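# Stow earphones in chest drawer and close it

## Task

Place the coiled earphones inside the small chest's open drawer, then push the drawer closed, with the chest still standing upright at the end.

## Robot and tools

Robot: two seven-joint arms, left_arm and right_arm, each with a two-finger gripper and a wrist camera (cam_left_wrist and cam_right_wrist, both 896x504). The left gripper's fingers can fold: only the outer quarter of each pad (near the tips) grips reliably, grips nearer the palm may be loose or let go, and pressing the tips into a surface folds them quietly and can spoil the next grasp. The right gripper's fingers stay rigid. The bases sit near (-0.009, +0.290, 0) m for left_arm and (+0.017, -0.393, 0) m for right_arm, almost unrotated.

Frame: the scene frame has its origin at table-top height midway between the arms, +x out over the table, +y toward left_arm, +z up. Reported gripper positions (metres) and quaternions (wxyz) use it and may be off by a few centimetres. The gripper points along its own +z and closes along its y; the reported point lies between the pads when closed, with the fingertips about 33 mm further out (only 9 mm when fully open).

A row is 18 numbers, each within [-1, 1], always for both arms: left dx, dy, dz, rx, ry, rz, gripper position, force_limit, speed; then the same nine for the right arm. The six pose numbers are an offset, not a pose: a displacement along scene axes plus a rotation vector (turning about the Hand target point), measured from that arm's Hand target when the action or move began. Scale: 1.0 equals 0.6 m or 180 degrees. Six zeros re-request the current Hand target. Gripper numbers are absolute commands: position +1 fully open (140 mm), about -0.8 pads touching, -1 closes until blocked; force_limit from -1 (about 14 N) through 0 (40 N) to +1 (58 N); speed -1 about 30 mm/s, 0 about 140, +1 about 250 (faster closes squeeze harder). Both start at +1. To leave a gripper unchanged, resend its previous three numbers, since 0 is a real command.

execute_actions(actions, cameras): actions is a list of actions; each action is up to 15 rows, one per 1/30 s step, with the last row held if fewer. Each row in an action counts from the action's start, not from the previous row. cameras lists names, ["all"] or []; images come by default only with an empty actions list.

move(target, speed, blend, blocking, cameras): target is one 18-number row or a list of up to 15 rows, every row an offset from the same starting Hand targets. The gripper travels straight toward it, with no obstacle avoidance. speed is path top speed in m/s (0.002 to 2, default 0.25), one value or one per target; blend in metres rounds intermediate corners (0 stops at each). A move is capped at 10 s. blocking=false returns after roughly 0.5 s while motion continues. The result adds a move: line with the ending (done, off_target, moving, held, fault) and limits hit (paced = clipped, held = steps withheld).

wait(seconds 0 to 10) lets time pass; stop() brakes a running move; zoom_image(camera, region [x0, y0, x1, y1] in pixels, at most 504 by 504) enlarges part of the latest image; clear_fault(arm) releases a torque or force fault once reported; finished_scene(scene) ends the scene with its number, irreversibly.

Each control step clips the commanded pose to within 70 mm and 16 degrees of the measured one, so long jumps need several actions or a move. Hand target in results is the last clipped command and the base for the next offsets; a gripper can rest short of it, and a further command (even zeros) pursues it again.

Results: object_status 0 moving, 1 blocked while opening, 2 blocked while closing (check this after closing to confirm a grasp), 3 reached the command or pads met. position_measured is in counts: 3 open, 75 about 100 mm, 139 about 60 mm, 200 about 20 mm, 230 pads together. To squeeze harder, raise force_limit and nudge position (-1 to -0.98); to soften, reopen and reclose slowly. Joint torques, external joint torques (outside load; a push toward higher joint angle lowers it) and Flange force (gripper's own axes, includes held weight, noisy) help detect contact. Joint velocities reading within noise means the arm is still; Tool commands shows current gripper commands.

Avoid: contact force over 85 N or joint contact torque over its limit (85 N m large joints, 11 N m wrist joints) faults the arm; so do exceeding joint ranges or speed limits. Never let grippers or arms strike each other. Do not drop the earphones from height, slam the drawer, tip the chest, grip hard on a part still resting on the table, or let anything leave the table. Long stretched or pushing poses heat motors; a MOTOR HOT line warns of an imminent braking stop. The elbow may swing on large wrist turns.

Each tool is called after ">>>" as name(argument=value, ...), one argument or row to a line, values as JSON.

## Session

>>> execute_actions(
  actions=[],
)

Scene clock: 0.00 s.
left_arm: end_effector_position=(+0.2504, +0.4651, +0.1220) position_measured=3 object_status=3 end_effector_quat_wxyz=(+0.355, +0.800, +0.014, +0.484) | right_arm: end_effector_position=(+0.2772, -0.6119, +0.3061) position_measured=3 object_status=3 end_effector_quat_wxyz=(-0.005, +0.972, +0.233, -0.022)
Joint positions: left_arm=[1.207 0.151 0.33 -2.691 -0.982 1.646 0.686] | right_arm=[-0.497 -0.672 -0.15 -2.458 -0.12 1.753 -2.614]
Joint velocities: within noise
Joint torques (N m): no reading
External joint torques (N m): no reading
Flange force (N): no reading
Hand target: left_arm +0.2504, +0.4651, +0.1220; +0.355, +0.800, +0.014, +0.484 | right_arm +0.2772, -0.6119, +0.3061; -0.005, +0.972, +0.233, -0.022
Tool commands: left_gripper/position=+1.0 left_gripper/force_limit=+1.0 left_gripper/speed=+1.0 right_gripper/position=+1.0 right_gripper/force_limit=+1.0 right_gripper/speed=+1.0

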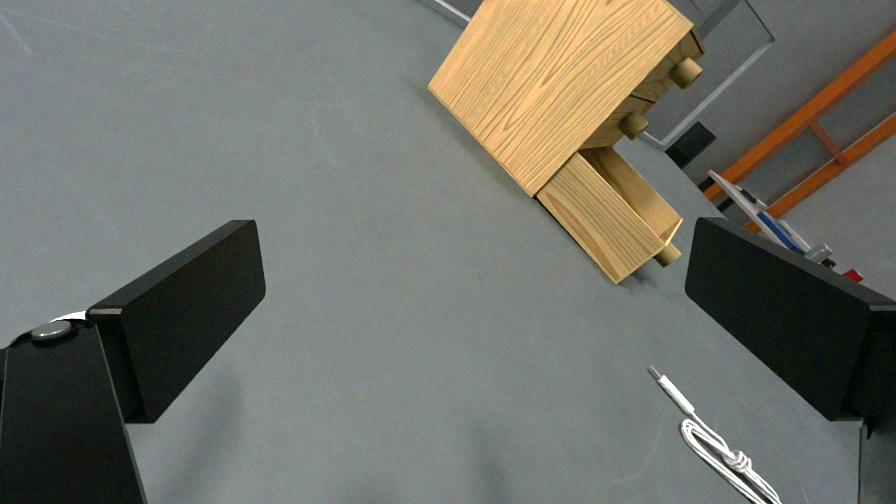

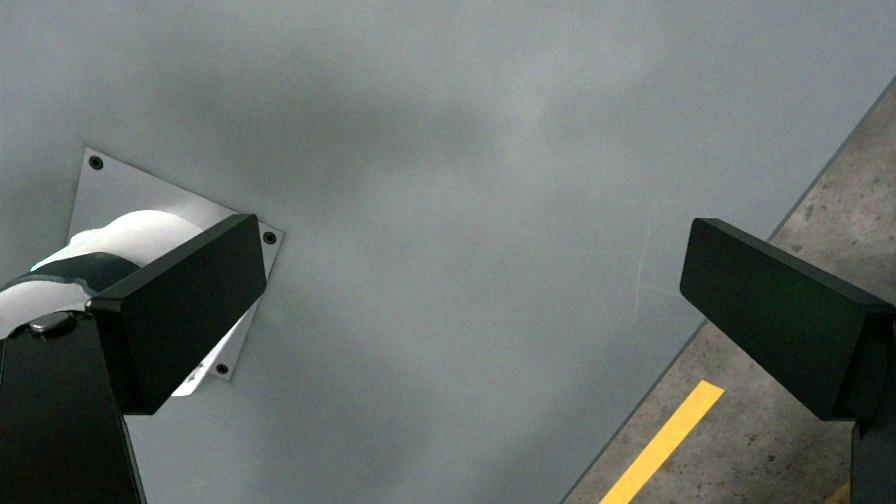

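>>> move(
  target=[
    [0,0,0,0,0,0,1,1,1,0.0713,0.98,0.09,0,0,0.522,1,1,1],
    [0,0,0,0,0,0,1,1,1,0.0713,1.0,0.09,0,0,0.183,1,1,1],
  ],
  speed=[0.35,0.35],
  cameras=["cam_right_wrist"],
)

Scene clock: 39.37 s.
left_arm: end_effector_position=(+0.2504, +0.4651, +0.1220) position_measured=3 object_status=3 end_effector_quat_wxyz=(+0.355, +0.800, +0.014, +0.484) | right_arm: end_effector_position=(+0.3213, -0.0126, +0.3600) position_measured=3 object_status=3 end_effector_quat_wxyz=(+0.003, +0.864, +0.502, -0.021)
Joint positions: left_arm=[1.207 0.151 0.33 -2.691 -0.982 1.646 0.686] | right_arm=[0.007 -0.277 0.757 -1.912 0.193 1.664 -1.889]
Joint velocities: left_arm=[within noise] | right_arm=[0 -0.001 -0.001 0 0 -0.002 0.005]
Joint torques (N m): left_arm=[-0.06 -23.87 1.2 10.7 -0.21 -1.69 0.08] | right_arm=[-0.28 -12.79 -6.26 23.89 1.16 2.34 0.22]
External joint torques (N m): left_arm=[-0.04 -0.73 0.36 -0.42 0.15 -0.02 0] | right_arm=[-0.25 0.41 0.03 -0.25 0.26 -0.18 0.22]
Flange force (N): left_arm=[1.2 4.3 -0.2] | right_arm=[0.9 -0.1 0.1]
Hand target: left_arm +0.2504, +0.4651, +0.1220; +0.355, +0.800, +0.014, +0.484 | right_arm +0.3200, -0.0119, +0.3601; +0.001, +0.866, +0.499, -0.022
Off the commanded pose: left_arm 0.000 m, 0 deg | right_arm 0.002 m, 1 deg.
move: done
Images, in order (width x height): cam_right_wrist 896x504.

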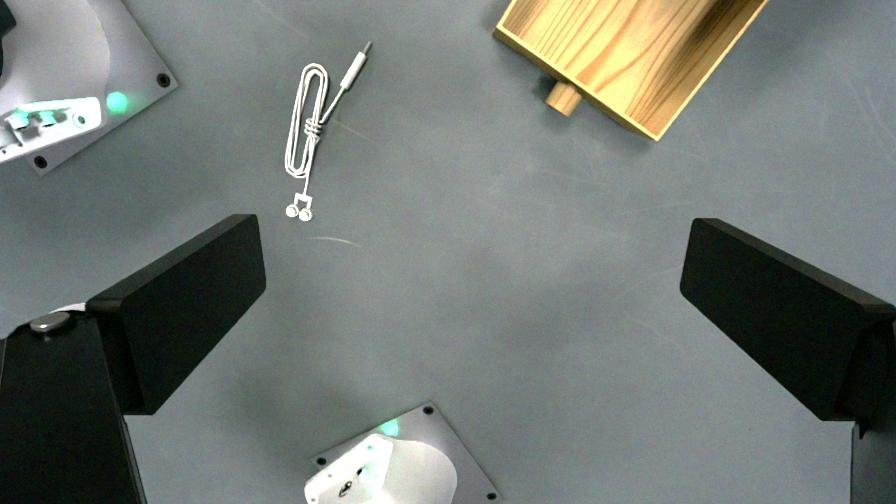

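>>> zoom_image(
  camera="cam_right_wrist",
  region=[250, 20, 420, 240],
)

Scaled by 2.291 from the camera's 896x504 image, which has a finer 1280x720 frame.

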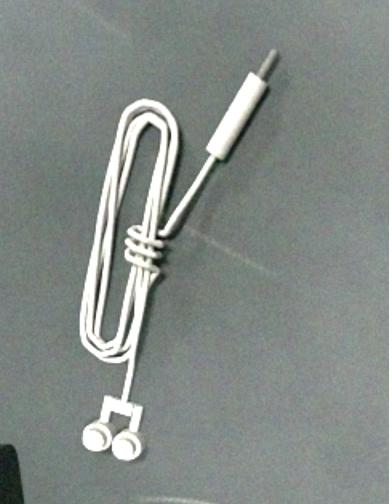

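>>> move(
  target=[0,0,0,0,0,0,1,1,1,-0.238,0.15,-0.4335,0.0059,-0.0131,-0.0858,-0.175,-1,0],
  speed=0.25,
  cameras=["cam_right_wrist"],
)

>>> zoom_image(
  camera="cam_right_wrist",
  region=[330, 30, 630, 300],
)

Scene clock: 76.10 s.
left_arm: end_effector_position=(+0.2504, +0.4651, +0.1220) position_measured=3 object_status=3 end_effector_quat_wxyz=(+0.355, +0.800, +0.014, +0.484) | right_arm: end_effector_position=(+0.1769, +0.0784, +0.1001) position_measured=151 object_status=3 end_effector_quat_wxyz=(-0.001, +0.925, +0.380, +0.000)
Joint positions: left_arm=[1.207 0.151 0.33 -2.691 -0.982 1.646 0.686] | right_arm=[-0.075 0.093 1.301 -2.377 -0.131 2.4 -1.013]
Joint velocities: left_arm=[within noise] | right_arm=[0 0 -0.002 -0.001 0.001 0.001 0.004]
Joint torques (N m): left_arm=[-0.1 -23.84 1.24 10.72 -0.22 -1.69 0.03] | right_arm=[0.88 -8.2 1.99 21.47 0.29 2.45 0.25]
External joint torques (N m): left_arm=[-0.12 -0.73 0.35 -0.43 0.15 -0.03 -0.05] | right_arm=[0.85 0.72 -0.69 0.17 -0.27 -0.2 0.25]
Flange force (N): left_arm=[1.3 4.3 -0.1] | right_arm=[0.0 0.0 0.0]
Hand target: left_arm +0.2504, +0.4651, +0.1220; +0.355, +0.800, +0.014, +0.484 | right_arm +0.1772, +0.0781, +0.1000; +0.000, +0.926, +0.378, +0.000
Off the commanded pose: left_arm 0.000 m, 0 deg | right_arm 0.000 m, 0 deg.
move: done
Images, in order (width x height): cam_right_wrist 896x504.

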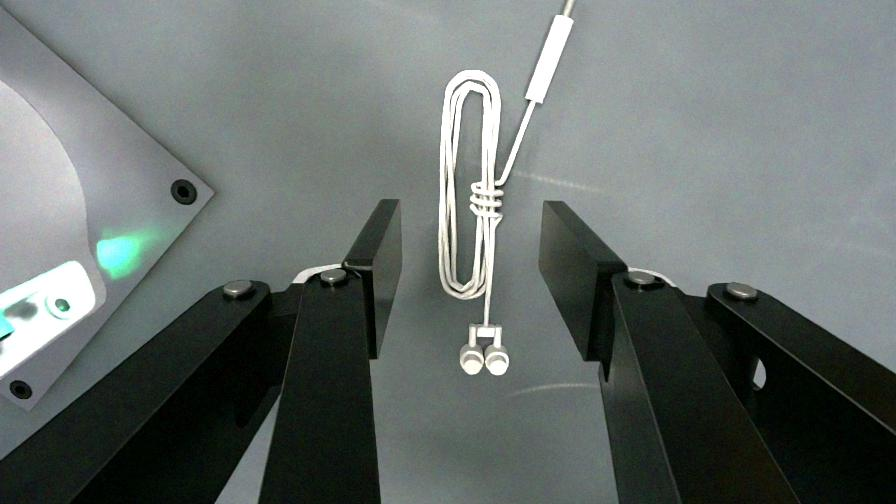

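Scaled by 1.680 from the camera's 896x504 image, which has a finer 1280x720 frame.

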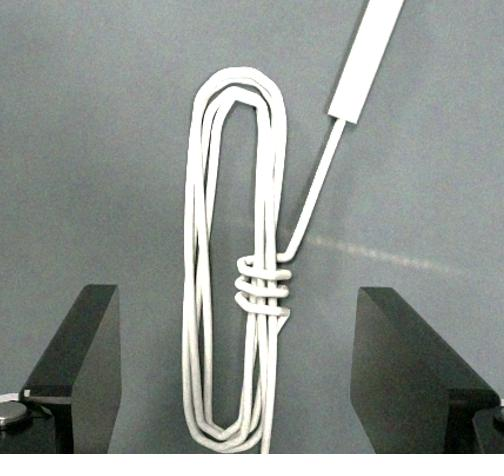

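>>> move(
  target=[
    [0,0,0,0,0,0,1,1,1,0.0037,-0.0037,-0.1,0,0,0,-0.175,-1,-1],
    [0,0,0,0,0,0,1,1,1,0.0037,-0.0037,-0.1347,0,0,0,-0.175,-1,-1],
  ],
  speed=[0.15,0.03],
  cameras=["cam_right_wrist"],
)

>>> zoom_image(
  camera="cam_right_wrist",
  region=[330, 100, 630, 370],
)

Scene clock: 83.43 s.
left_arm: end_effector_position=(+0.2504, +0.4651, +0.1220) position_measured=3 object_status=3 end_effector_quat_wxyz=(+0.355, +0.800, +0.014, +0.484) | right_arm: end_effector_position=(+0.1786, +0.0736, +0.0220) position_measured=151 object_status=3 end_effector_quat_wxyz=(+0.006, +0.922, +0.387, +0.001)
Joint positions: left_arm=[1.207 0.151 0.33 -2.691 -0.982 1.646 0.686] | right_arm=[0.265 0.327 0.923 -2.39 -0.48 2.529 -0.784]
Joint torques (N m): left_arm=[-0.06 -23.89 1.25 10.65 -0.21 -1.69 0.04] | right_arm=[0.64 -16.09 3.23 17.23 -0.43 5.31 0.8]
External joint torques (N m): left_arm=[-0.02 -0.72 0.42 -0.47 0.15 -0.02 -0.04] | right_arm=[0.59 6.48 -4.55 -0.56 -0.88 2.69 0.8]
Flange force (N): left_arm=[1.2 4.5 -0.3] | right_arm=[21.5 -13.3 44.2]
Hand target: left_arm +0.2504, +0.4651, +0.1220; +0.355, +0.800, +0.014, +0.484 | right_arm +0.1794, +0.0758, +0.0192; +0.000, +0.926, +0.378, +0.000
Off the commanded pose: left_arm 0.000 m, 0 deg | right_arm 0.004 m, 1 deg.
move: off_target (right_arm)
Images, in order (width x height): cam_right_wrist 896x504.

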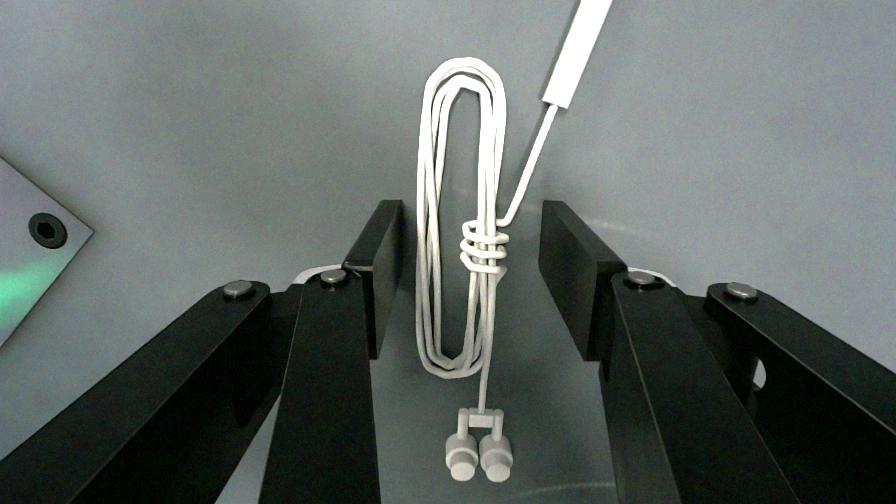

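Scaled by 1.680 from the camera's 896x504 image, which has a finer 1280x720 frame.

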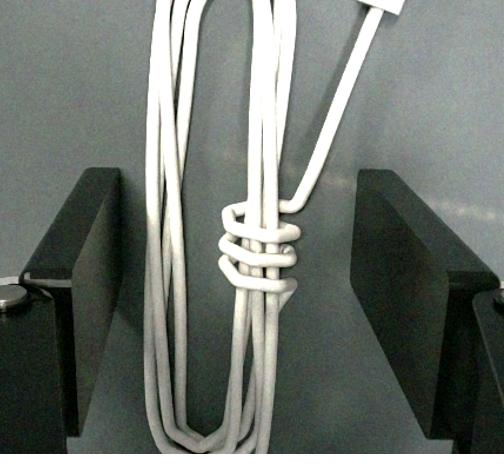

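>>> move(
  target=[0,0,0,0,0,0,1,1,1,0,0,0.0105,0,0,0,-0.175,-1,-1],
  speed=0.05,
  cameras=["cam_right_wrist"],
)

Scene clock: 103.83 s.
left_arm: end_effector_position=(+0.2504, +0.4651, +0.1220) position_measured=3 object_status=3 end_effector_quat_wxyz=(+0.355, +0.800, +0.014, +0.484) | right_arm: end_effector_position=(+0.1798, +0.0752, +0.0250) position_measured=151 object_status=3 end_effector_quat_wxyz=(+0.002, +0.925, +0.380, +0.000)
Joint positions: left_arm=[1.207 0.151 0.33 -2.691 -0.982 1.646 0.686] | right_arm=[0.252 0.32 0.933 -2.391 -0.465 2.532 -0.784]
Joint torques (N m): left_arm=[-0.11 -23.96 1.18 10.71 -0.22 -1.71 0.08] | right_arm=[0.2 -22.99 7.73 17.49 0.76 2.75 0.04]
External joint torques (N m): left_arm=[-0.12 -0.85 0.31 -0.39 0.15 -0.05 0] | right_arm=[0.11 -0.77 0.03 -0.35 0.3 0.12 0.04]
Flange force (N): left_arm=[1.5 4.6 -0.1] | right_arm=[-3.7 1.7 -2.9]
Hand target: left_arm +0.2504, +0.4651, +0.1220; +0.355, +0.800, +0.014, +0.484 | right_arm +0.1794, +0.0758, +0.0255; +0.000, +0.926, +0.378, +0.000
Off the commanded pose: left_arm 0.000 m, 0 deg | right_arm 0.001 m, 0 deg.
move: done
Images, in order (width x height): cam_right_wrist 896x504.

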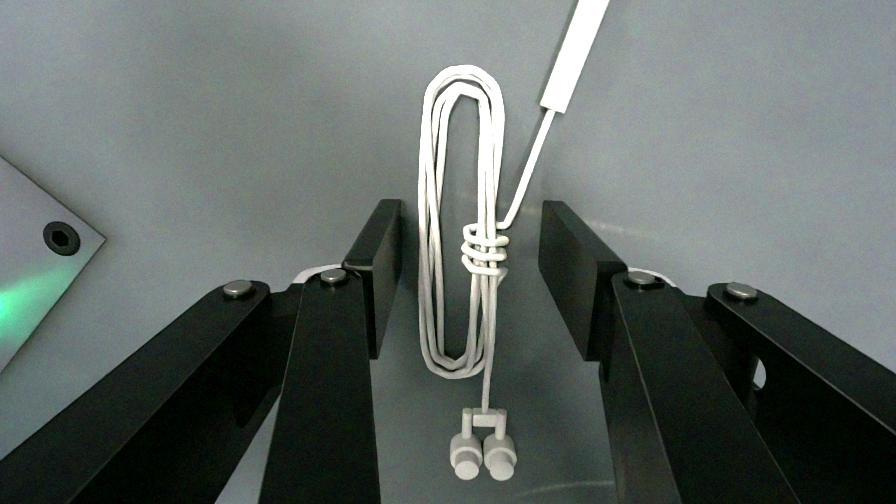

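>>> move(
  target=[0,0,0,0,0,0,1,1,1,-0.0006,0,-0.001,0,0,0,-0.175,-1,-1],
  speed=0.03,
)

>>> execute_actions(
  actions=[
    [[0,0,0,0,0,0,1,1,1,0,0,0,0,0,0,-1,-1,-1]],
    [[0,0,0,0,0,0,1,1,1,0,0,0,0,0,0,-1,-1,-1]],
    [[0,0,0,0,0,0,1,1,1,0,0,0,0,0,0,-1,-1,-1]],
    [[0,0,0,0,0,0,1,1,1,0,0,0,0,0,0,-1,-1,-1]],
  ],
  cameras=["cam_right_wrist"],
)

Scene clock: 110.07 s.
left_arm: end_effector_position=(+0.2504, +0.4651, +0.1220) position_measured=3 object_status=3 end_effector_quat_wxyz=(+0.355, +0.800, +0.014, +0.484) | right_arm: end_effector_position=(+0.1797, +0.0754, +0.0251) position_measured=151 object_status=3 end_effector_quat_wxyz=(+0.002, +0.925, +0.380, +0.000)
Joint positions: left_arm=[1.207 0.151 0.33 -2.691 -0.982 1.646 0.686] | right_arm=[0.251 0.32 0.934 -2.392 -0.465 2.533 -0.784]
Joint torques (N m): left_arm=[-0.06 -23.85 1.2 10.72 -0.21 -1.71 0.06] | right_arm=[0.57 -22.38 7.66 17.4 0.49 2.76 0.1]
External joint torques (N m): left_arm=[-0.07 -0.75 0.32 -0.38 0.15 -0.05 -0.02] | right_arm=[0.48 -0.21 -0.05 -0.39 0.04 0.14 0.1]
Flange force (N): left_arm=[1.3 4.3 -0.2] | right_arm=[-1.2 -0.5 1.2]
Hand target: left_arm +0.2504, +0.4651, +0.1220; +0.355, +0.800, +0.014, +0.484 | right_arm +0.1791, +0.0758, +0.0249; +0.000, +0.926, +0.378, +0.000
Off the commanded pose: left_arm 0.000 m, 0 deg | right_arm 0.001 m, 0 deg.
move: done

Scene clock: 112.27 s.
left_arm: end_effector_position=(+0.2504, +0.4651, +0.1220) position_measured=3 object_status=3 end_effector_quat_wxyz=(+0.355, +0.800, +0.014, +0.484) | right_arm: end_effector_position=(+0.1797, +0.0756, +0.0251) position_measured=216 object_status=2 end_effector_quat_wxyz=(+0.001, +0.925, +0.380, +0.001)
Joint positions: left_arm=[1.207 0.151 0.33 -2.691 -0.982 1.646 0.686] | right_arm=[0.251 0.32 0.934 -2.392 -0.465 2.534 -0.784]
Joint torques (N m): left_arm=[-0.05 -23.82 1.21 10.69 -0.22 -1.72 0.12] | right_arm=[0.59 -22.15 7.51 17.39 0.45 2.69 0.14]
External joint torques (N m): left_arm=[-0.09 -0.69 0.31 -0.42 0.14 -0.06 0.04] | right_arm=[0.55 0.12 -0.17 -0.49 0 0.06 0.14]
External joint torques at the end of the 1st action: left_arm=[-0.05 -0.69 0.4 -0.45 0.16 -0.02 -0.02] | right_arm=[0.45 -0.22 -0.05 -0.51 0.03 0.12 0.13]
External joint torques at the end of the 2nd action: left_arm=[-0.12 -0.68 0.32 -0.44 0.17 -0.03 0] | right_arm=[0.57 -0.22 0.04 -0.44 0.02 0.14 0.15]
External joint torques at the end of the 3rd action: left_arm=[-0.07 -0.78 0.36 -0.4 0.16 -0.05 -0.03] | right_arm=[0.53 0.04 -0.2 -0.52 -0.01 -0.04 0.13]
Flange force (N): left_arm=[1.1 4.1 -0.1] | right_arm=[-0.1 -1.3 2.8]
Flange force at the end of the 1st action (N): left_arm=[1.1 4.3 -0.2] | right_arm=[-1.6 -0.3 1.1]
Flange force at the end of the 2nd action (N): left_arm=[1.1 4.2 -0.1] | right_arm=[-1.4 -0.8 1.3]
Flange force at the end of the 3rd action (N): left_arm=[1.4 4.5 -0.3] | right_arm=[-0.2 -1.2 2.5]
Hand target: left_arm +0.2504, +0.4651, +0.1220; +0.355, +0.800, +0.014, +0.484 | right_arm +0.1791, +0.0758, +0.0249; +0.000, +0.926, +0.378, +0.000
Off the commanded pose: left_arm 0.000 m, 0 deg | right_arm 0.001 m, 0 deg.
Images, in order (width x height): cam_right_wrist 896x504.

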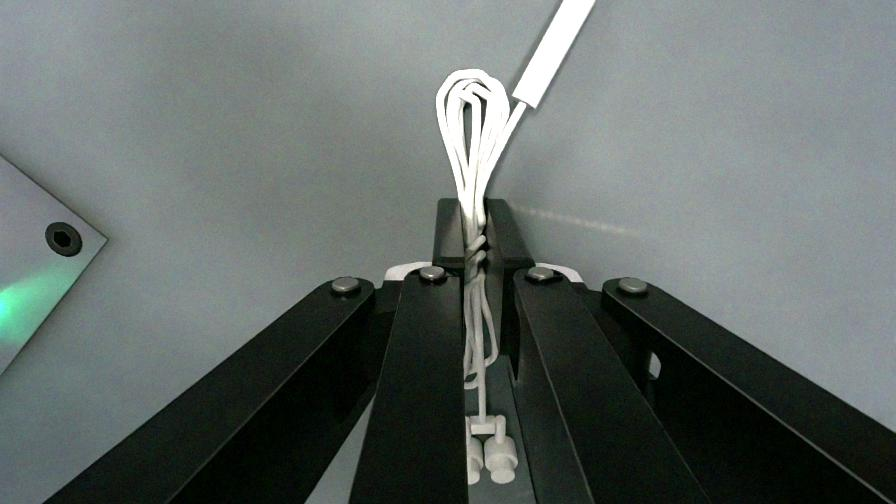

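>>> move(
  target=[0,0,0,0,0,0,1,1,1,0,0,0.1,0,0,0,-1,-1,-1],
  speed=0.07,
  cameras=["cam_right_wrist"],
)

Scene clock: 117.13 s.
left_arm: end_effector_position=(+0.2504, +0.4651, +0.1220) position_measured=3 object_status=3 end_effector_quat_wxyz=(+0.355, +0.800, +0.014, +0.484) | right_arm: end_effector_position=(+0.1799, +0.0770, +0.0854) position_measured=216 object_status=2 end_effector_quat_wxyz=(+0.000, +0.927, +0.375, +0.002)
Joint positions: left_arm=[1.207 0.151 0.33 -2.691 -0.982 1.646 0.686] | right_arm=[0.038 0.138 1.179 -2.387 -0.2 2.433 -0.958]
Joint velocities: left_arm=[within noise] | right_arm=[-0.001 0 0 0 0 0.001 -0.004]
Joint torques (N m): left_arm=[-0.09 -23.89 1.23 10.73 -0.2 -1.71 0.03] | right_arm=[-0.25 -13.21 4.01 20.11 0.69 2.46 -0.31]
External joint torques (N m): left_arm=[-0.07 -0.74 0.38 -0.39 0.16 -0.05 -0.05] | right_arm=[-0.22 -0.09 0.26 -0.65 0.15 -0.19 -0.31]
Flange force (N): left_arm=[1.4 4.3 -0.3] | right_arm=[0.0 0.0 0.0]
Hand target: left_arm +0.2504, +0.4651, +0.1220; +0.355, +0.800, +0.014, +0.484 | right_arm +0.1791, +0.0758, +0.0849; +0.000, +0.926, +0.378, +0.000
Off the commanded pose: left_arm 0.000 m, 0 deg | right_arm 0.001 m, 0 deg.
move: done
Images, in order (width x height): cam_right_wrist 896x504.

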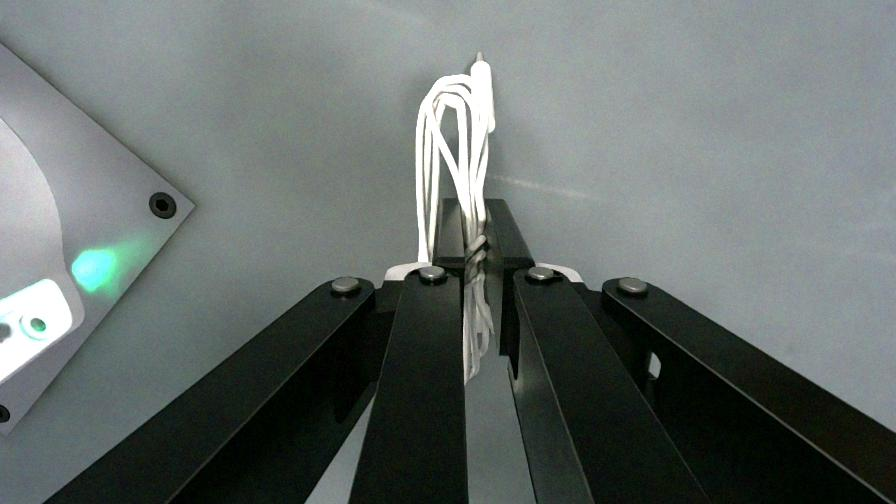

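>>> move(
  target=[
    [0,0,0,0,0,0,1,1,1,0,0,0.01,0,0,0,-0.98,-0.4,-1],
    [0,0,0,0,0,0,1,1,1,0.06,-0.01,0.18,0,0,-0.06,-0.98,-0.4,-1],
    [0,0,0,0,0,0,1,1,1,0.4973,-0.1263,0.2417,0.0763,-0.0111,-0.5831,-0.98,-0.4,-1],
  ],
  speed=0.22,
  blend=[0,0.06,0],
  cameras=["cam_right_wrist"],
)

Scene clock: 139.73 s.
left_arm: end_effector_position=(+0.2504, +0.4651, +0.1220) position_measured=3 object_status=3 end_effector_quat_wxyz=(+0.355, +0.800, +0.014, +0.484) | right_arm: end_effector_position=(+0.4781, -0.0007, +0.2299) position_measured=217 object_status=2 end_effector_quat_wxyz=(-0.089, +0.859, -0.500, +0.054)
Joint positions: left_arm=[1.207 0.151 0.33 -2.691 -0.982 1.646 0.686] | right_arm=[-0.922 -0.382 1.532 -2.088 0.449 2.243 -0.105]
Joint velocities: left_arm=[within noise] | right_arm=[-0.001 0 -0.001 0.001 0 -0.001 0.006]
Joint torques (N m): left_arm=[-0.09 -23.94 1.23 10.7 -0.23 -1.71 0.03] | right_arm=[-0.22 9.3 -12.45 22.94 0.93 2.89 0.22]
External joint torques (N m): left_arm=[-0.11 -0.81 0.34 -0.44 0.14 -0.05 -0.05] | right_arm=[-0.27 -0.5 -0.43 -0.09 0.25 -0.18 0.24]
Flange force (N): left_arm=[1.5 4.6 -0.1] | right_arm=[-0.2 1.1 -1.1]
Hand target: left_arm +0.2504, +0.4651, +0.1220; +0.355, +0.800, +0.014, +0.484 | right_arm +0.4775, +0.0001, +0.2299; -0.090, +0.857, -0.505, +0.053
Off the commanded pose: left_arm 0.000 m, 0 deg | right_arm 0.001 m, 1 deg.
move: done; blend cut to 0.0542 m at target 2
Images, in order (width x height): cam_right_wrist 896x504.

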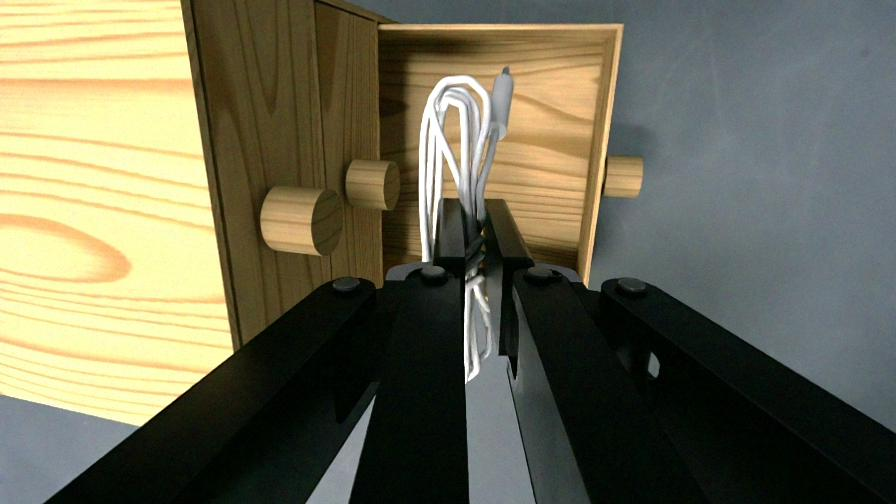

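>>> move(
  target=[0,0,0,0,0,0,1,1,1,0.004,0.001,-0.225,0,0,0,-0.98,-0.4,-1],
  speed=0.1,
  cameras=["cam_right_wrist"],
)

Scene clock: 167.73 s.
left_arm: end_effector_position=(+0.2504, +0.4651, +0.1220) position_measured=3 object_status=3 end_effector_quat_wxyz=(+0.355, +0.800, +0.014, +0.484) | right_arm: end_effector_position=(+0.4788, -0.0005, +0.0938) position_measured=217 object_status=2 end_effector_quat_wxyz=(-0.088, +0.855, -0.508, +0.052)
Joint positions: left_arm=[1.207 0.151 0.33 -2.691 -0.982 1.646 0.686] | right_arm=[-1.324 -0.471 2.018 -2.192 0.649 2.517 -0.213]
Joint velocities: left_arm=[within noise] | right_arm=[0 0.001 0.002 0 -0.001 0.003 -0.004]
Joint torques (N m): left_arm=[-0.07 -23.87 1.21 10.76 -0.2 -1.71 0.09] | right_arm=[-0.26 24.94 -13.35 19.73 0.54 3.24 -0.4]
External joint torques (N m): left_arm=[-0.08 -0.7 0.34 -0.41 0.17 -0.06 0.01] | right_arm=[-0.32 0.71 -0.3 -0.31 0.01 0.17 -0.38]
Flange force (N): left_arm=[1.2 4.2 -0.2] | right_arm=[2.0 2.2 -0.7]
Hand target: left_arm +0.2504, +0.4651, +0.1220; +0.355, +0.800, +0.014, +0.484 | right_arm +0.4799, +0.0007, +0.0949; -0.090, +0.857, -0.505, +0.053
Off the commanded pose: left_arm 0.000 m, 0 deg | right_arm 0.002 m, 1 deg.
move: done
Images, in order (width x height): cam_right_wrist 896x504.

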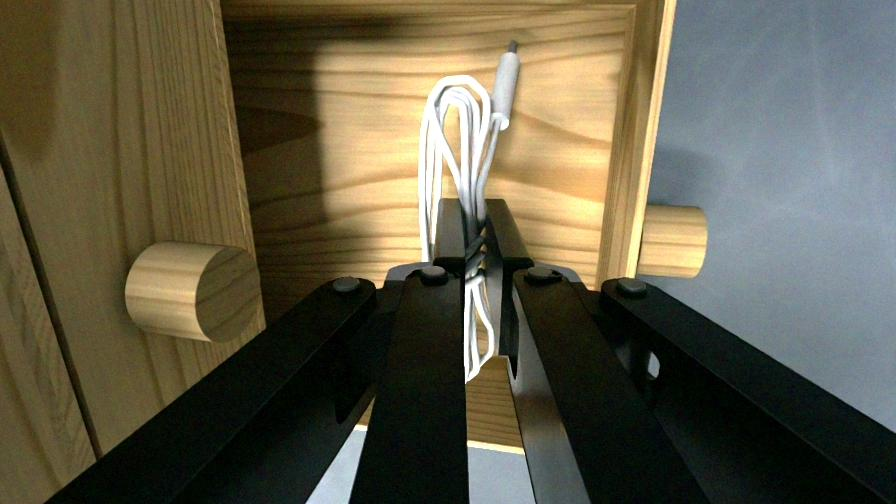

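>>> move(
  target=[0,0,0,0,0,0,1,1,1,0.012,0.0055,-0.047,0,0,0,-0.98,-0.4,-1],
  speed=0.06,
  cameras=["cam_right_wrist"],
)

Scene clock: 184.03 s.
left_arm: end_effector_position=(+0.2504, +0.4651, +0.1220) position_measured=3 object_status=3 end_effector_quat_wxyz=(+0.355, +0.800, +0.014, +0.484) | right_arm: end_effector_position=(+0.4859, +0.0026, +0.0655) position_measured=217 object_status=2 end_effector_quat_wxyz=(-0.087, +0.856, -0.508, +0.052)
Joint positions: left_arm=[1.207 0.151 0.33 -2.691 -0.982 1.646 0.686] | right_arm=[-1.435 -0.521 2.136 -2.167 0.708 2.556 -0.254]
Joint velocities: left_arm=[within noise] | right_arm=[-0.001 0.001 0.001 -0.001 0 0.004 -0.004]
Joint torques (N m): left_arm=[-0.11 -23.87 1.23 10.72 -0.23 -1.7 0.07] | right_arm=[-0.17 28.91 -14.19 18.99 0.48 3.22 -0.27]
External joint torques (N m): left_arm=[-0.14 -0.7 0.33 -0.45 0.14 -0.04 -0.01] | right_arm=[-0.21 0.7 -0.66 -0.22 -0.01 0.16 -0.25]
Flange force (N): left_arm=[1.2 4.2 0.0] | right_arm=[1.6 2.6 -2.6]
Hand target: left_arm +0.2504, +0.4651, +0.1220; +0.355, +0.800, +0.014, +0.484 | right_arm +0.4871, +0.0040, +0.0667; -0.090, +0.857, -0.505, +0.053
Off the commanded pose: left_arm 0.000 m, 0 deg | right_arm 0.002 m, 0 deg.
move: done
Images, in order (width x height): cam_right_wrist 896x504.

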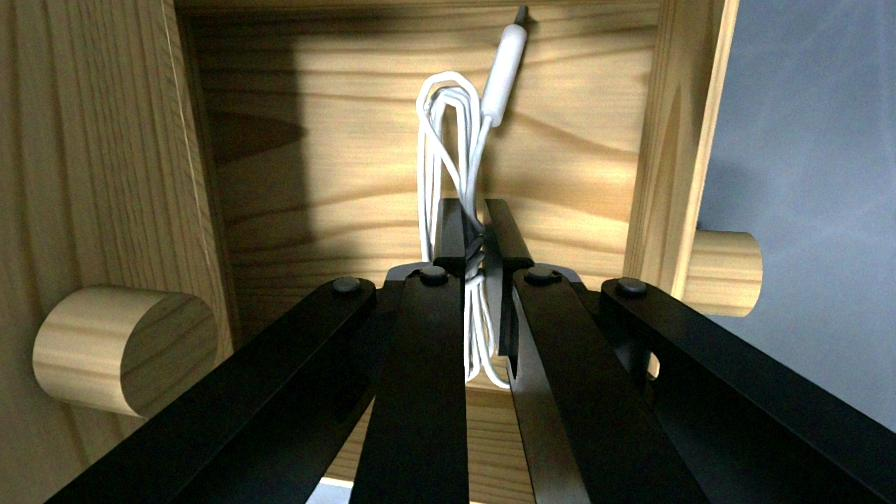

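>>> move(
  target=[0,0,0,0,0,0,1,1,1,-0.0088,-0.0047,-0.022,0,0,0,-0.98,-0.4,-1],
  speed=0.04,
  cameras=["cam_right_wrist"],
)

Scene clock: 191.53 s.
left_arm: end_effector_position=(+0.2504, +0.4651, +0.1220) position_measured=3 object_status=3 end_effector_quat_wxyz=(+0.355, +0.800, +0.014, +0.484) | right_arm: end_effector_position=(+0.4812, +0.0012, +0.0534) position_measured=217 object_status=2 end_effector_quat_wxyz=(-0.088, +0.856, -0.506, +0.052)
Joint positions: left_arm=[1.207 0.151 0.33 -2.691 -0.982 1.646 0.686] | right_arm=[-1.456 -0.521 2.174 -2.186 0.724 2.591 -0.267]
Joint velocities: left_arm=[within noise] | right_arm=[0 0.001 0.001 0 0.002 0.005 0]
Joint torques (N m): left_arm=[-0.06 -23.87 1.19 10.69 -0.22 -1.7 0.09] | right_arm=[-0.3 28.91 -13.96 17.74 0.45 3.17 -0.34]
External joint torques (N m): left_arm=[-0.06 -0.79 0.33 -0.39 0.14 -0.04 0.01] | right_arm=[-0.33 0.17 -0.79 -1.09 -0.01 0.12 -0.31]
Flange force (N): left_arm=[1.3 4.4 -0.2] | right_arm=[2.2 4.4 -2.3]
Hand target: left_arm +0.2504, +0.4651, +0.1220; +0.355, +0.800, +0.014, +0.484 | right_arm +0.4818, +0.0011, +0.0535; -0.090, +0.857, -0.505, +0.053
Off the commanded pose: left_arm 0.000 m, 0 deg | right_arm 0.001 m, 0 deg.
move: done
Images, in order (width x height): cam_right_wrist 896x504.

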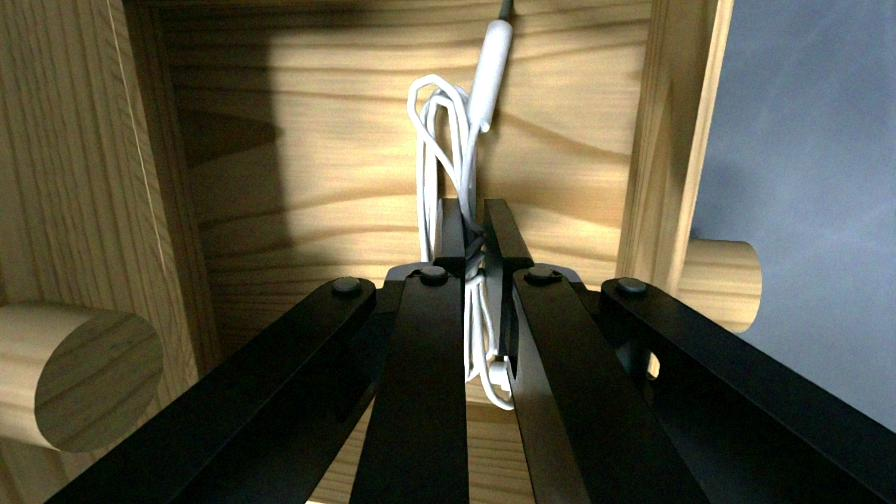

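>>> move(
  target=[0,0,0,0,0,0,1,1,1,0,0,-0.0125,0,0,0,-0.98,-0.4,-1],
  speed=0.04,
)

>>> execute_actions(
  actions=[
    [[0,0,0,0,0,0,1,1,1,0,0,0,0,0,0,-0.6,-0.4,-1]],
    [[0,0,0,0,0,0,1,1,1,0,0,0,0,0,0,-0.6,-0.4,-1]],
  ],
  cameras=["cam_right_wrist"],
)

Scene clock: 196.27 s.
left_arm: end_effector_position=(+0.2504, +0.4651, +0.1220) position_measured=3 object_status=3 end_effector_quat_wxyz=(+0.355, +0.800, +0.014, +0.484) | right_arm: end_effector_position=(+0.4810, +0.0013, +0.0461) position_measured=217 object_status=2 end_effector_quat_wxyz=(-0.089, +0.856, -0.506, +0.052)
Joint positions: left_arm=[1.207 0.151 0.33 -2.691 -0.982 1.646 0.686] | right_arm=[-1.482 -0.527 2.205 -2.186 0.733 2.607 -0.274]
Joint velocities: left_arm=[within noise] | right_arm=[-0.002 0 0.002 -0.001 0.001 0.003 0.001]
Joint torques (N m): left_arm=[-0.07 -23.91 1.23 10.7 -0.2 -1.7 0.07] | right_arm=[-0.09 29.47 -13.71 17.78 0.44 3.19 -0.38]
External joint torques (N m): left_arm=[-0.09 -0.76 0.34 -0.4 0.16 -0.04 -0.01] | right_arm=[-0.27 -0.03 -0.83 -0.87 -0.01 0.15 -0.36]
Flange force (N): left_arm=[1.3 4.4 -0.2] | right_arm=[1.9 3.4 -1.9]
Hand target: left_arm +0.2504, +0.4651, +0.1220; +0.355, +0.800, +0.014, +0.484 | right_arm +0.4818, +0.0011, +0.0460; -0.090, +0.857, -0.505, +0.053
Off the commanded pose: left_arm 0.000 m, 0 deg | right_arm 0.001 m, 0 deg.
move: done

Scene clock: 197.47 s.
left_arm: end_effector_position=(+0.2504, +0.4651, +0.1220) position_measured=3 object_status=3 end_effector_quat_wxyz=(+0.355, +0.800, +0.014, +0.484) | right_arm: end_effector_position=(+0.4813, +0.0012, +0.0458) position_measured=205 object_status=3 end_effector_quat_wxyz=(-0.089, +0.856, -0.507, +0.052)
Joint positions: left_arm=[1.207 0.151 0.33 -2.691 -0.982 1.646 0.686] | right_arm=[-1.484 -0.527 2.207 -2.186 0.733 2.609 -0.274]
Joint torques (N m): left_arm=[-0.09 -23.86 1.26 10.7 -0.21 -1.7 0.07] | right_arm=[-0.23 29.87 -13.37 17.65 0.46 3.17 -0.28]
External joint torques (N m): left_arm=[-0.12 -0.65 0.36 -0.52 0.16 -0.05 -0.01] | right_arm=[-0.47 0.28 -0.53 -1.06 0.01 0.12 -0.25]
External joint torques at the end of the 1st action: left_arm=[-0.11 -0.82 0.31 -0.41 0.15 -0.07 0] | right_arm=[-0.15 0.37 -0.13 -0.9 0.01 0.16 -0.25]
Flange force (N): left_arm=[1.0 4.3 0.0] | right_arm=[2.3 3.8 -1.4]
Flange force at the end of the 1st action (N): left_arm=[1.5 4.5 -0.1] | right_arm=[1.7 3.9 -1.0]
Hand target: left_arm +0.2504, +0.4651, +0.1220; +0.355, +0.800, +0.014, +0.484 | right_arm +0.4818, +0.0011, +0.0460; -0.090, +0.857, -0.505, +0.053
Off the commanded pose: left_arm 0.000 m, 0 deg | right_arm 0.001 m, 0 deg.
Images, in order (width x height): cam_right_wrist 896x504.

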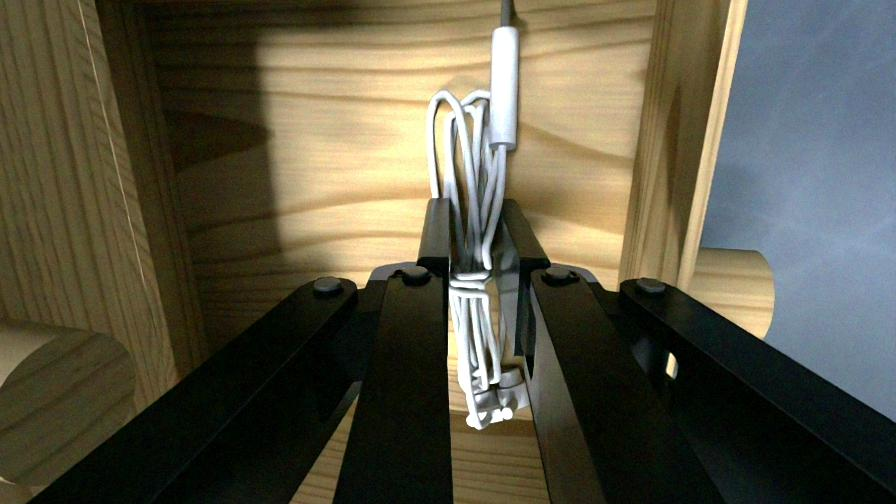

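>>> move(
  target=[
    [0,0,0,0,0,0,1,1,1,0,0,0.05,0,0,0,-0.55,-0.4,-1],
    [0,0,0,0,0,0,1,1,1,-0.02,-0.01,0.26,0,0,0,-0.55,-0.4,-1],
  ],
  speed=[0.06,0.22],
  blend=[0.01,0],
  cameras=["cam_right_wrist"],
)

Scene clock: 203.13 s.
left_arm: end_effector_position=(+0.2504, +0.4651, +0.1220) position_measured=3 object_status=3 end_effector_quat_wxyz=(+0.355, +0.800, +0.014, +0.484) | right_arm: end_effector_position=(+0.4708, -0.0046, +0.2028) position_measured=199 object_status=3 end_effector_quat_wxyz=(-0.090, +0.860, -0.500, +0.054)
Joint positions: left_arm=[1.207 0.151 0.33 -2.691 -0.982 1.646 0.686] | right_arm=[-0.915 -0.267 1.577 -2.165 0.318 2.354 -0.015]
Joint velocities: left_arm=[within noise] | right_arm=[0.001 -0.001 -0.001 0 0 0 0.006]
Joint torques (N m): left_arm=[-0.06 -23.86 1.24 10.69 -0.22 -1.71 0.07] | right_arm=[0.92 7.04 -9.44 22.35 0.87 2.88 0.23]
External joint torques (N m): left_arm=[-0.04 -0.76 0.4 -0.41 0.14 -0.04 -0.01] | right_arm=[0.76 -0.54 -1.17 -1.1 0.25 -0.19 0.25]
Flange force (N): left_arm=[1.3 4.4 -0.3] | right_arm=[0.0 0.0 0.0]
Hand target: left_arm +0.2504, +0.4651, +0.1220; +0.355, +0.800, +0.014, +0.484 | right_arm +0.4698, -0.0049, +0.2020; -0.090, +0.857, -0.505, +0.053
Off the commanded pose: left_arm 0.000 m, 0 deg | right_arm 0.001 m, 1 deg.
move: done
Images, in order (width x height): cam_right_wrist 896x504.

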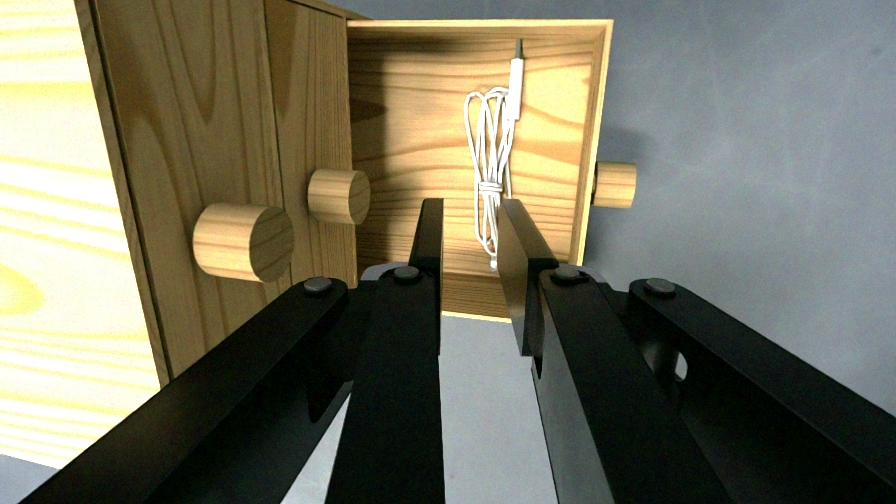

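>>> zoom_image(
  camera="cam_right_wrist",
  region=[340, 0, 640, 330],
)

Scaled by 1.527 from the camera's 896x504 image, which has a finer 1280x720 frame.

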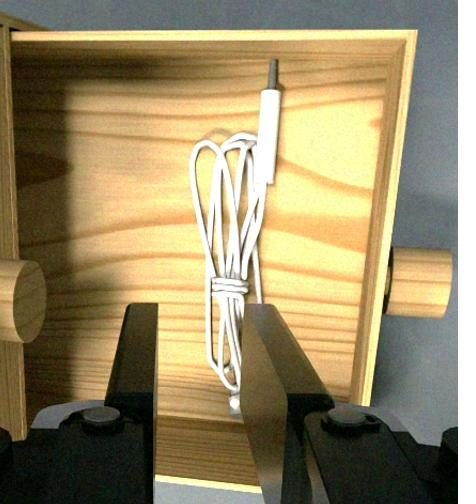

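>>> move(
  target=[0,0,0,0,0,0,1,1,1,-0.1697,-0.0868,-0.1033,0.1090,0.0442,-0.4917,-1,-1,-0.5],
  speed=0.3,
  cameras=["cam_right_wrist"],
)

Scene clock: 246.10 s.
left_arm: end_effector_position=(+0.2504, +0.4651, +0.1220) position_measured=3 object_status=3 end_effector_quat_wxyz=(+0.355, +0.800, +0.014, +0.484) | right_arm: end_effector_position=(+0.3685, -0.0580, +0.1403) position_measured=232 object_status=3 end_effector_quat_wxyz=(+0.127, -0.244, +0.961, +0.030)
Joint positions: left_arm=[1.207 0.151 0.33 -2.691 -0.982 1.646 0.686] | right_arm=[-0.545 -0.942 1.33 -2.557 1.14 2.204 1.102]
Joint velocities: left_arm=[within noise] | right_arm=[0 0 0.001 0 0 0 0.005]
Joint torques (N m): left_arm=[-0.12 -23.9 1.21 10.71 -0.21 -1.7 0.03] | right_arm=[-0.16 10.51 -21.83 14.54 0.9 2.76 0.13]
External joint torques (N m): left_arm=[-0.14 -0.87 0.33 -0.35 0.14 -0.04 -0.05] | right_arm=[-0.18 -0.25 -0.61 -0.02 0.12 -0.23 0.13]
Flange force (N): left_arm=[1.7 4.6 -0.2] | right_arm=[0.6 -0.2 -2.4]
Hand target: left_arm +0.2504, +0.4651, +0.1220; +0.355, +0.800, +0.014, +0.484 | right_arm +0.3680, -0.0569, +0.1401; +0.127, -0.240, +0.962, +0.032
Off the commanded pose: left_arm 0.000 m, 0 deg | right_arm 0.001 m, 1 deg.
move: done
Images, in order (width x height): cam_right_wrist 896x504.

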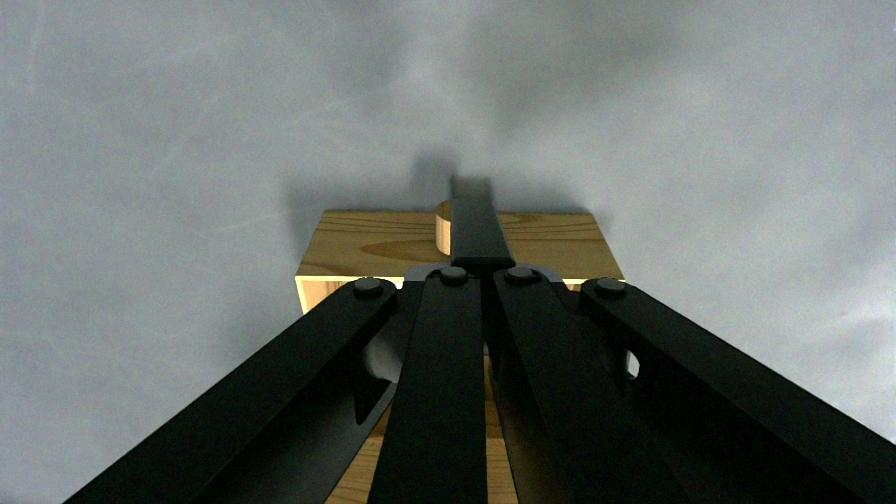

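>>> move(
  target=[0,0,0,0,0,0,1,1,1,0.001,-0.003,-0.1635,0,0,0,-1,-1,-0.5],
  speed=0.12,
  cameras=["cam_right_wrist"],
)

Scene clock: 253.80 s.
left_arm: end_effector_position=(+0.2504, +0.4651, +0.1220) position_measured=3 object_status=3 end_effector_quat_wxyz=(+0.355, +0.800, +0.014, +0.484) | right_arm: end_effector_position=(+0.3680, -0.0600, +0.0417) position_measured=232 object_status=3 end_effector_quat_wxyz=(+0.125, -0.237, +0.963, +0.030)
Joint positions: left_arm=[1.207 0.151 0.33 -2.691 -0.982 1.646 0.686] | right_arm=[-0.719 -0.912 1.661 -2.567 1.408 2.379 0.98]
Joint velocities: left_arm=[within noise] | right_arm=[-0.001 0 0 0 -0.002 0 -0.005]
Joint torques (N m): left_arm=[-0.1 -23.8 1.22 10.75 -0.2 -1.7 0.06] | right_arm=[-0.27 15.91 -21.81 10.65 0.88 3.06 -0.4]
External joint torques (N m): left_arm=[-0.12 -0.61 0.34 -0.4 0.16 -0.03 -0.02] | right_arm=[-0.33 0.7 -0.66 0.04 0.26 0.12 -0.39]
Flange force (N): left_arm=[1.0 3.8 -0.1] | right_arm=[-0.1 -2.4 0.0]
Hand target: left_arm +0.2504, +0.4651, +0.1220; +0.355, +0.800, +0.014, +0.484 | right_arm +0.3686, -0.0587, +0.0420; +0.127, -0.240, +0.962, +0.032
Off the commanded pose: left_arm 0.000 m, 0 deg | right_arm 0.001 m, 0 deg.
move: done
Images, in order (width x height): cam_right_wrist 896x504.

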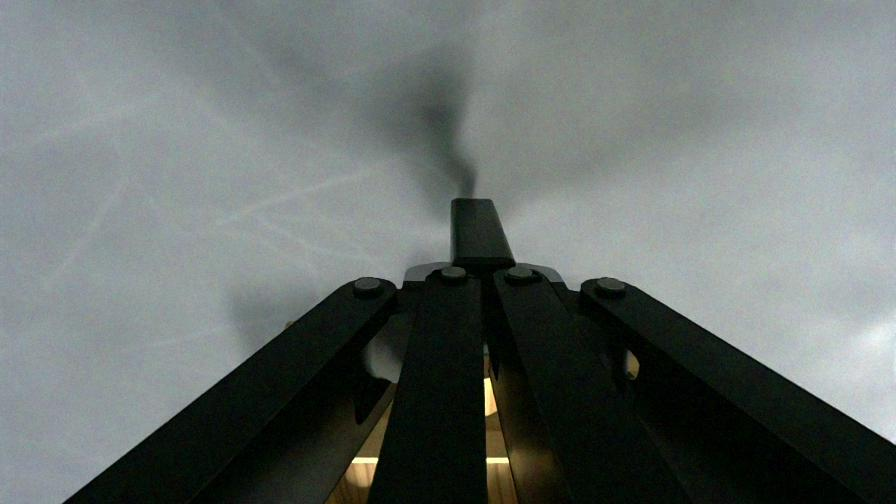

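>>> move(
  target=[
    [0,0,0,0,0,0,1,1,1,0.0294,0.0156,0,0,0,0,-1,-1,-0.5],
    [0,0,0,0,0,0,1,1,1,0.162,0.086,0,0,0,0,-1,-1,-0.5],
  ],
  speed=[0.04,0.05],
  blend=[0.005,0],
  cameras=["cam_right_wrist"],
)

Scene clock: 261.00 s.
left_arm: end_effector_position=(+0.2504, +0.4651, +0.1220) position_measured=3 object_status=3 end_effector_quat_wxyz=(+0.355, +0.800, +0.014, +0.484) | right_arm: end_effector_position=(+0.4664, -0.0068, +0.0428) position_measured=232 object_status=3 end_effector_quat_wxyz=(+0.128, -0.242, +0.961, +0.033)
Joint positions: left_arm=[1.207 0.151 0.33 -2.691 -0.982 1.646 0.686] | right_arm=[-1.098 -0.968 1.808 -2.232 1.351 2.324 0.983]
Joint velocities: left_arm=[within noise] | right_arm=[0 0 0 0.003 0.001 -0.005 0.004]
Joint torques (N m): left_arm=[-0.06 -23.84 1.19 10.71 -0.21 -1.69 0.08] | right_arm=[-0.4 24.06 -25.88 11.86 0.44 2.69 0.11]
External joint torques (N m): left_arm=[-0.08 -0.67 0.32 -0.42 0.15 -0.03 0] | right_arm=[-0.43 -0.55 -0.71 0.28 -0.24 -0.27 0.12]
Flange force (N): left_arm=[1.1 4.0 -0.1] | right_arm=[-2.7 0.2 -0.9]
Hand target: left_arm +0.2504, +0.4651, +0.1220; +0.355, +0.800, +0.014, +0.484 | right_arm +0.4658, -0.0071, +0.0420; +0.127, -0.240, +0.962, +0.032
Off the commanded pose: left_arm 0.000 m, 0 deg | right_arm 0.001 m, 0 deg.
move: done
Images, in order (width x height): cam_right_wrist 896x504.

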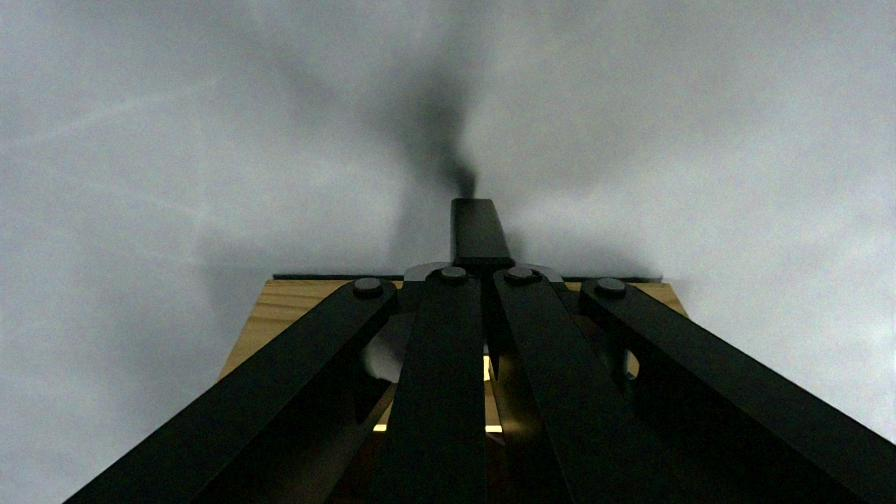

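>>> move(
  target=[0,0,0,0,0,0,1,1,1,0.0515,0.0274,0,0,0,0,-1,-1,-0.5],
  speed=0.05,
  cameras=["cam_right_wrist"],
)

Scene clock: 265.87 s.
left_arm: end_effector_position=(+0.2504, +0.4651, +0.1220) position_measured=3 object_status=3 end_effector_quat_wxyz=(+0.355, +0.800, +0.014, +0.484) | right_arm: end_effector_position=(+0.4973, +0.0098, +0.0429) position_measured=232 object_status=3 end_effector_quat_wxyz=(+0.128, -0.242, +0.961, +0.033)
Joint positions: left_arm=[1.207 0.151 0.33 -2.691 -0.982 1.646 0.686] | right_arm=[-1.203 -1.005 1.843 -2.115 1.336 2.293 1.003]
Joint velocities: left_arm=[within noise] | right_arm=[-0.001 0.001 0 0.003 -0.002 -0.002 0.007]
Joint torques (N m): left_arm=[-0.1 -23.85 1.2 10.69 -0.21 -1.71 0.03] | right_arm=[-0.21 27.32 -27.06 11.79 0.48 2.69 0.38]
External joint torques (N m): left_arm=[-0.12 -0.71 0.32 -0.44 0.15 -0.05 -0.05] | right_arm=[-0.27 -0.65 -0.83 0.12 -0.23 -0.26 0.39]
Flange force (N): left_arm=[1.3 4.3 -0.1] | right_arm=[-2.2 0.9 -1.5]
Hand target: left_arm +0.2504, +0.4651, +0.1220; +0.355, +0.800, +0.014, +0.484 | right_arm +0.4967, +0.0093, +0.0420; +0.127, -0.240, +0.962, +0.032
Off the commanded pose: left_arm 0.000 m, 0 deg | right_arm 0.001 m, 0 deg.
move: done
Images, in order (width x height): cam_right_wrist 896x504.

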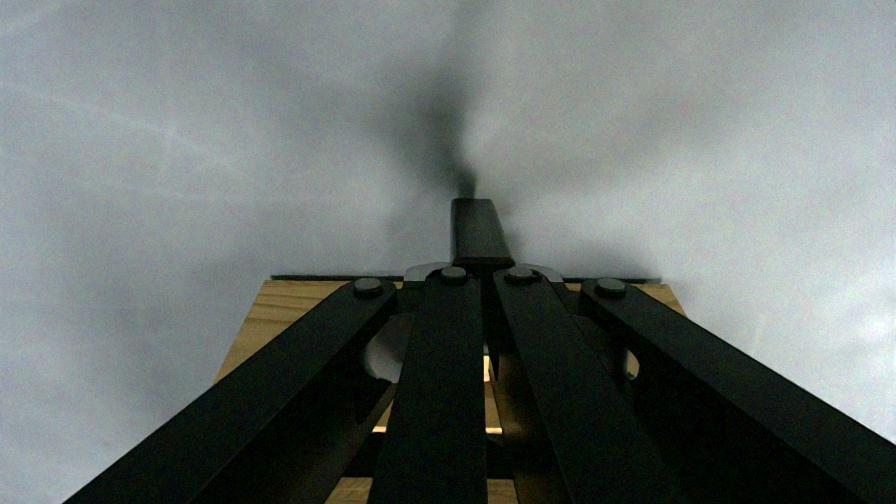

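>>> move(
  target=[0,0,0,0,0,0,1,1,1,0.0177,0.0094,0,0,0,0,-1,-1,-0.5],
  speed=0.03,
  cameras=["cam_right_wrist"],
)

Scene clock: 269.73 s.
left_arm: end_effector_position=(+0.2504, +0.4651, +0.1220) position_measured=3 object_status=3 end_effector_quat_wxyz=(+0.355, +0.800, +0.014, +0.484) | right_arm: end_effector_position=(+0.5078, +0.0154, +0.0428) position_measured=232 object_status=3 end_effector_quat_wxyz=(+0.128, -0.242, +0.961, +0.033)
Joint positions: left_arm=[1.207 0.151 0.33 -2.691 -0.982 1.646 0.686] | right_arm=[-1.238 -1.02 1.852 -2.074 1.332 2.279 1.011]
Joint velocities: left_arm=[within noise] | right_arm=[0 -0.004 -0.001 0.002 0 -0.002 0.005]
Joint torques (N m): left_arm=[-0.1 -23.82 1.21 10.68 -0.21 -1.71 0.04] | right_arm=[-0.45 28.04 -27.6 11.89 0.54 2.75 0.32]
External joint torques (N m): left_arm=[-0.11 -0.76 0.33 -0.37 0.15 -0.05 -0.04] | right_arm=[-0.42 -1.17 -0.83 0.25 -0.18 -0.22 0.33]
Flange force (N): left_arm=[1.4 4.2 -0.2] | right_arm=[-3.3 0.9 -0.1]
Hand target: left_arm +0.2504, +0.4651, +0.1220; +0.355, +0.800, +0.014, +0.484 | right_arm +0.5073, +0.0149, +0.0420; +0.127, -0.240, +0.962, +0.032
Off the commanded pose: left_arm 0.000 m, 0 deg | right_arm 0.001 m, 0 deg.
move: done
Images, in order (width x height): cam_right_wrist 896x504.

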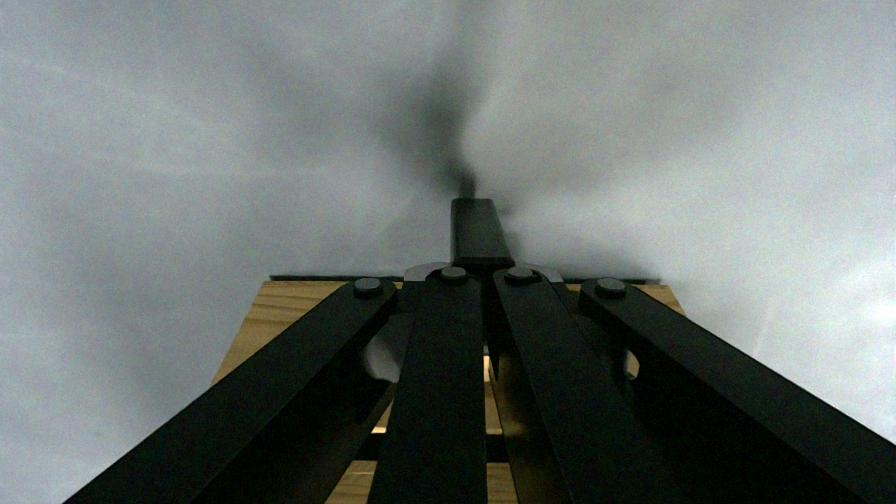

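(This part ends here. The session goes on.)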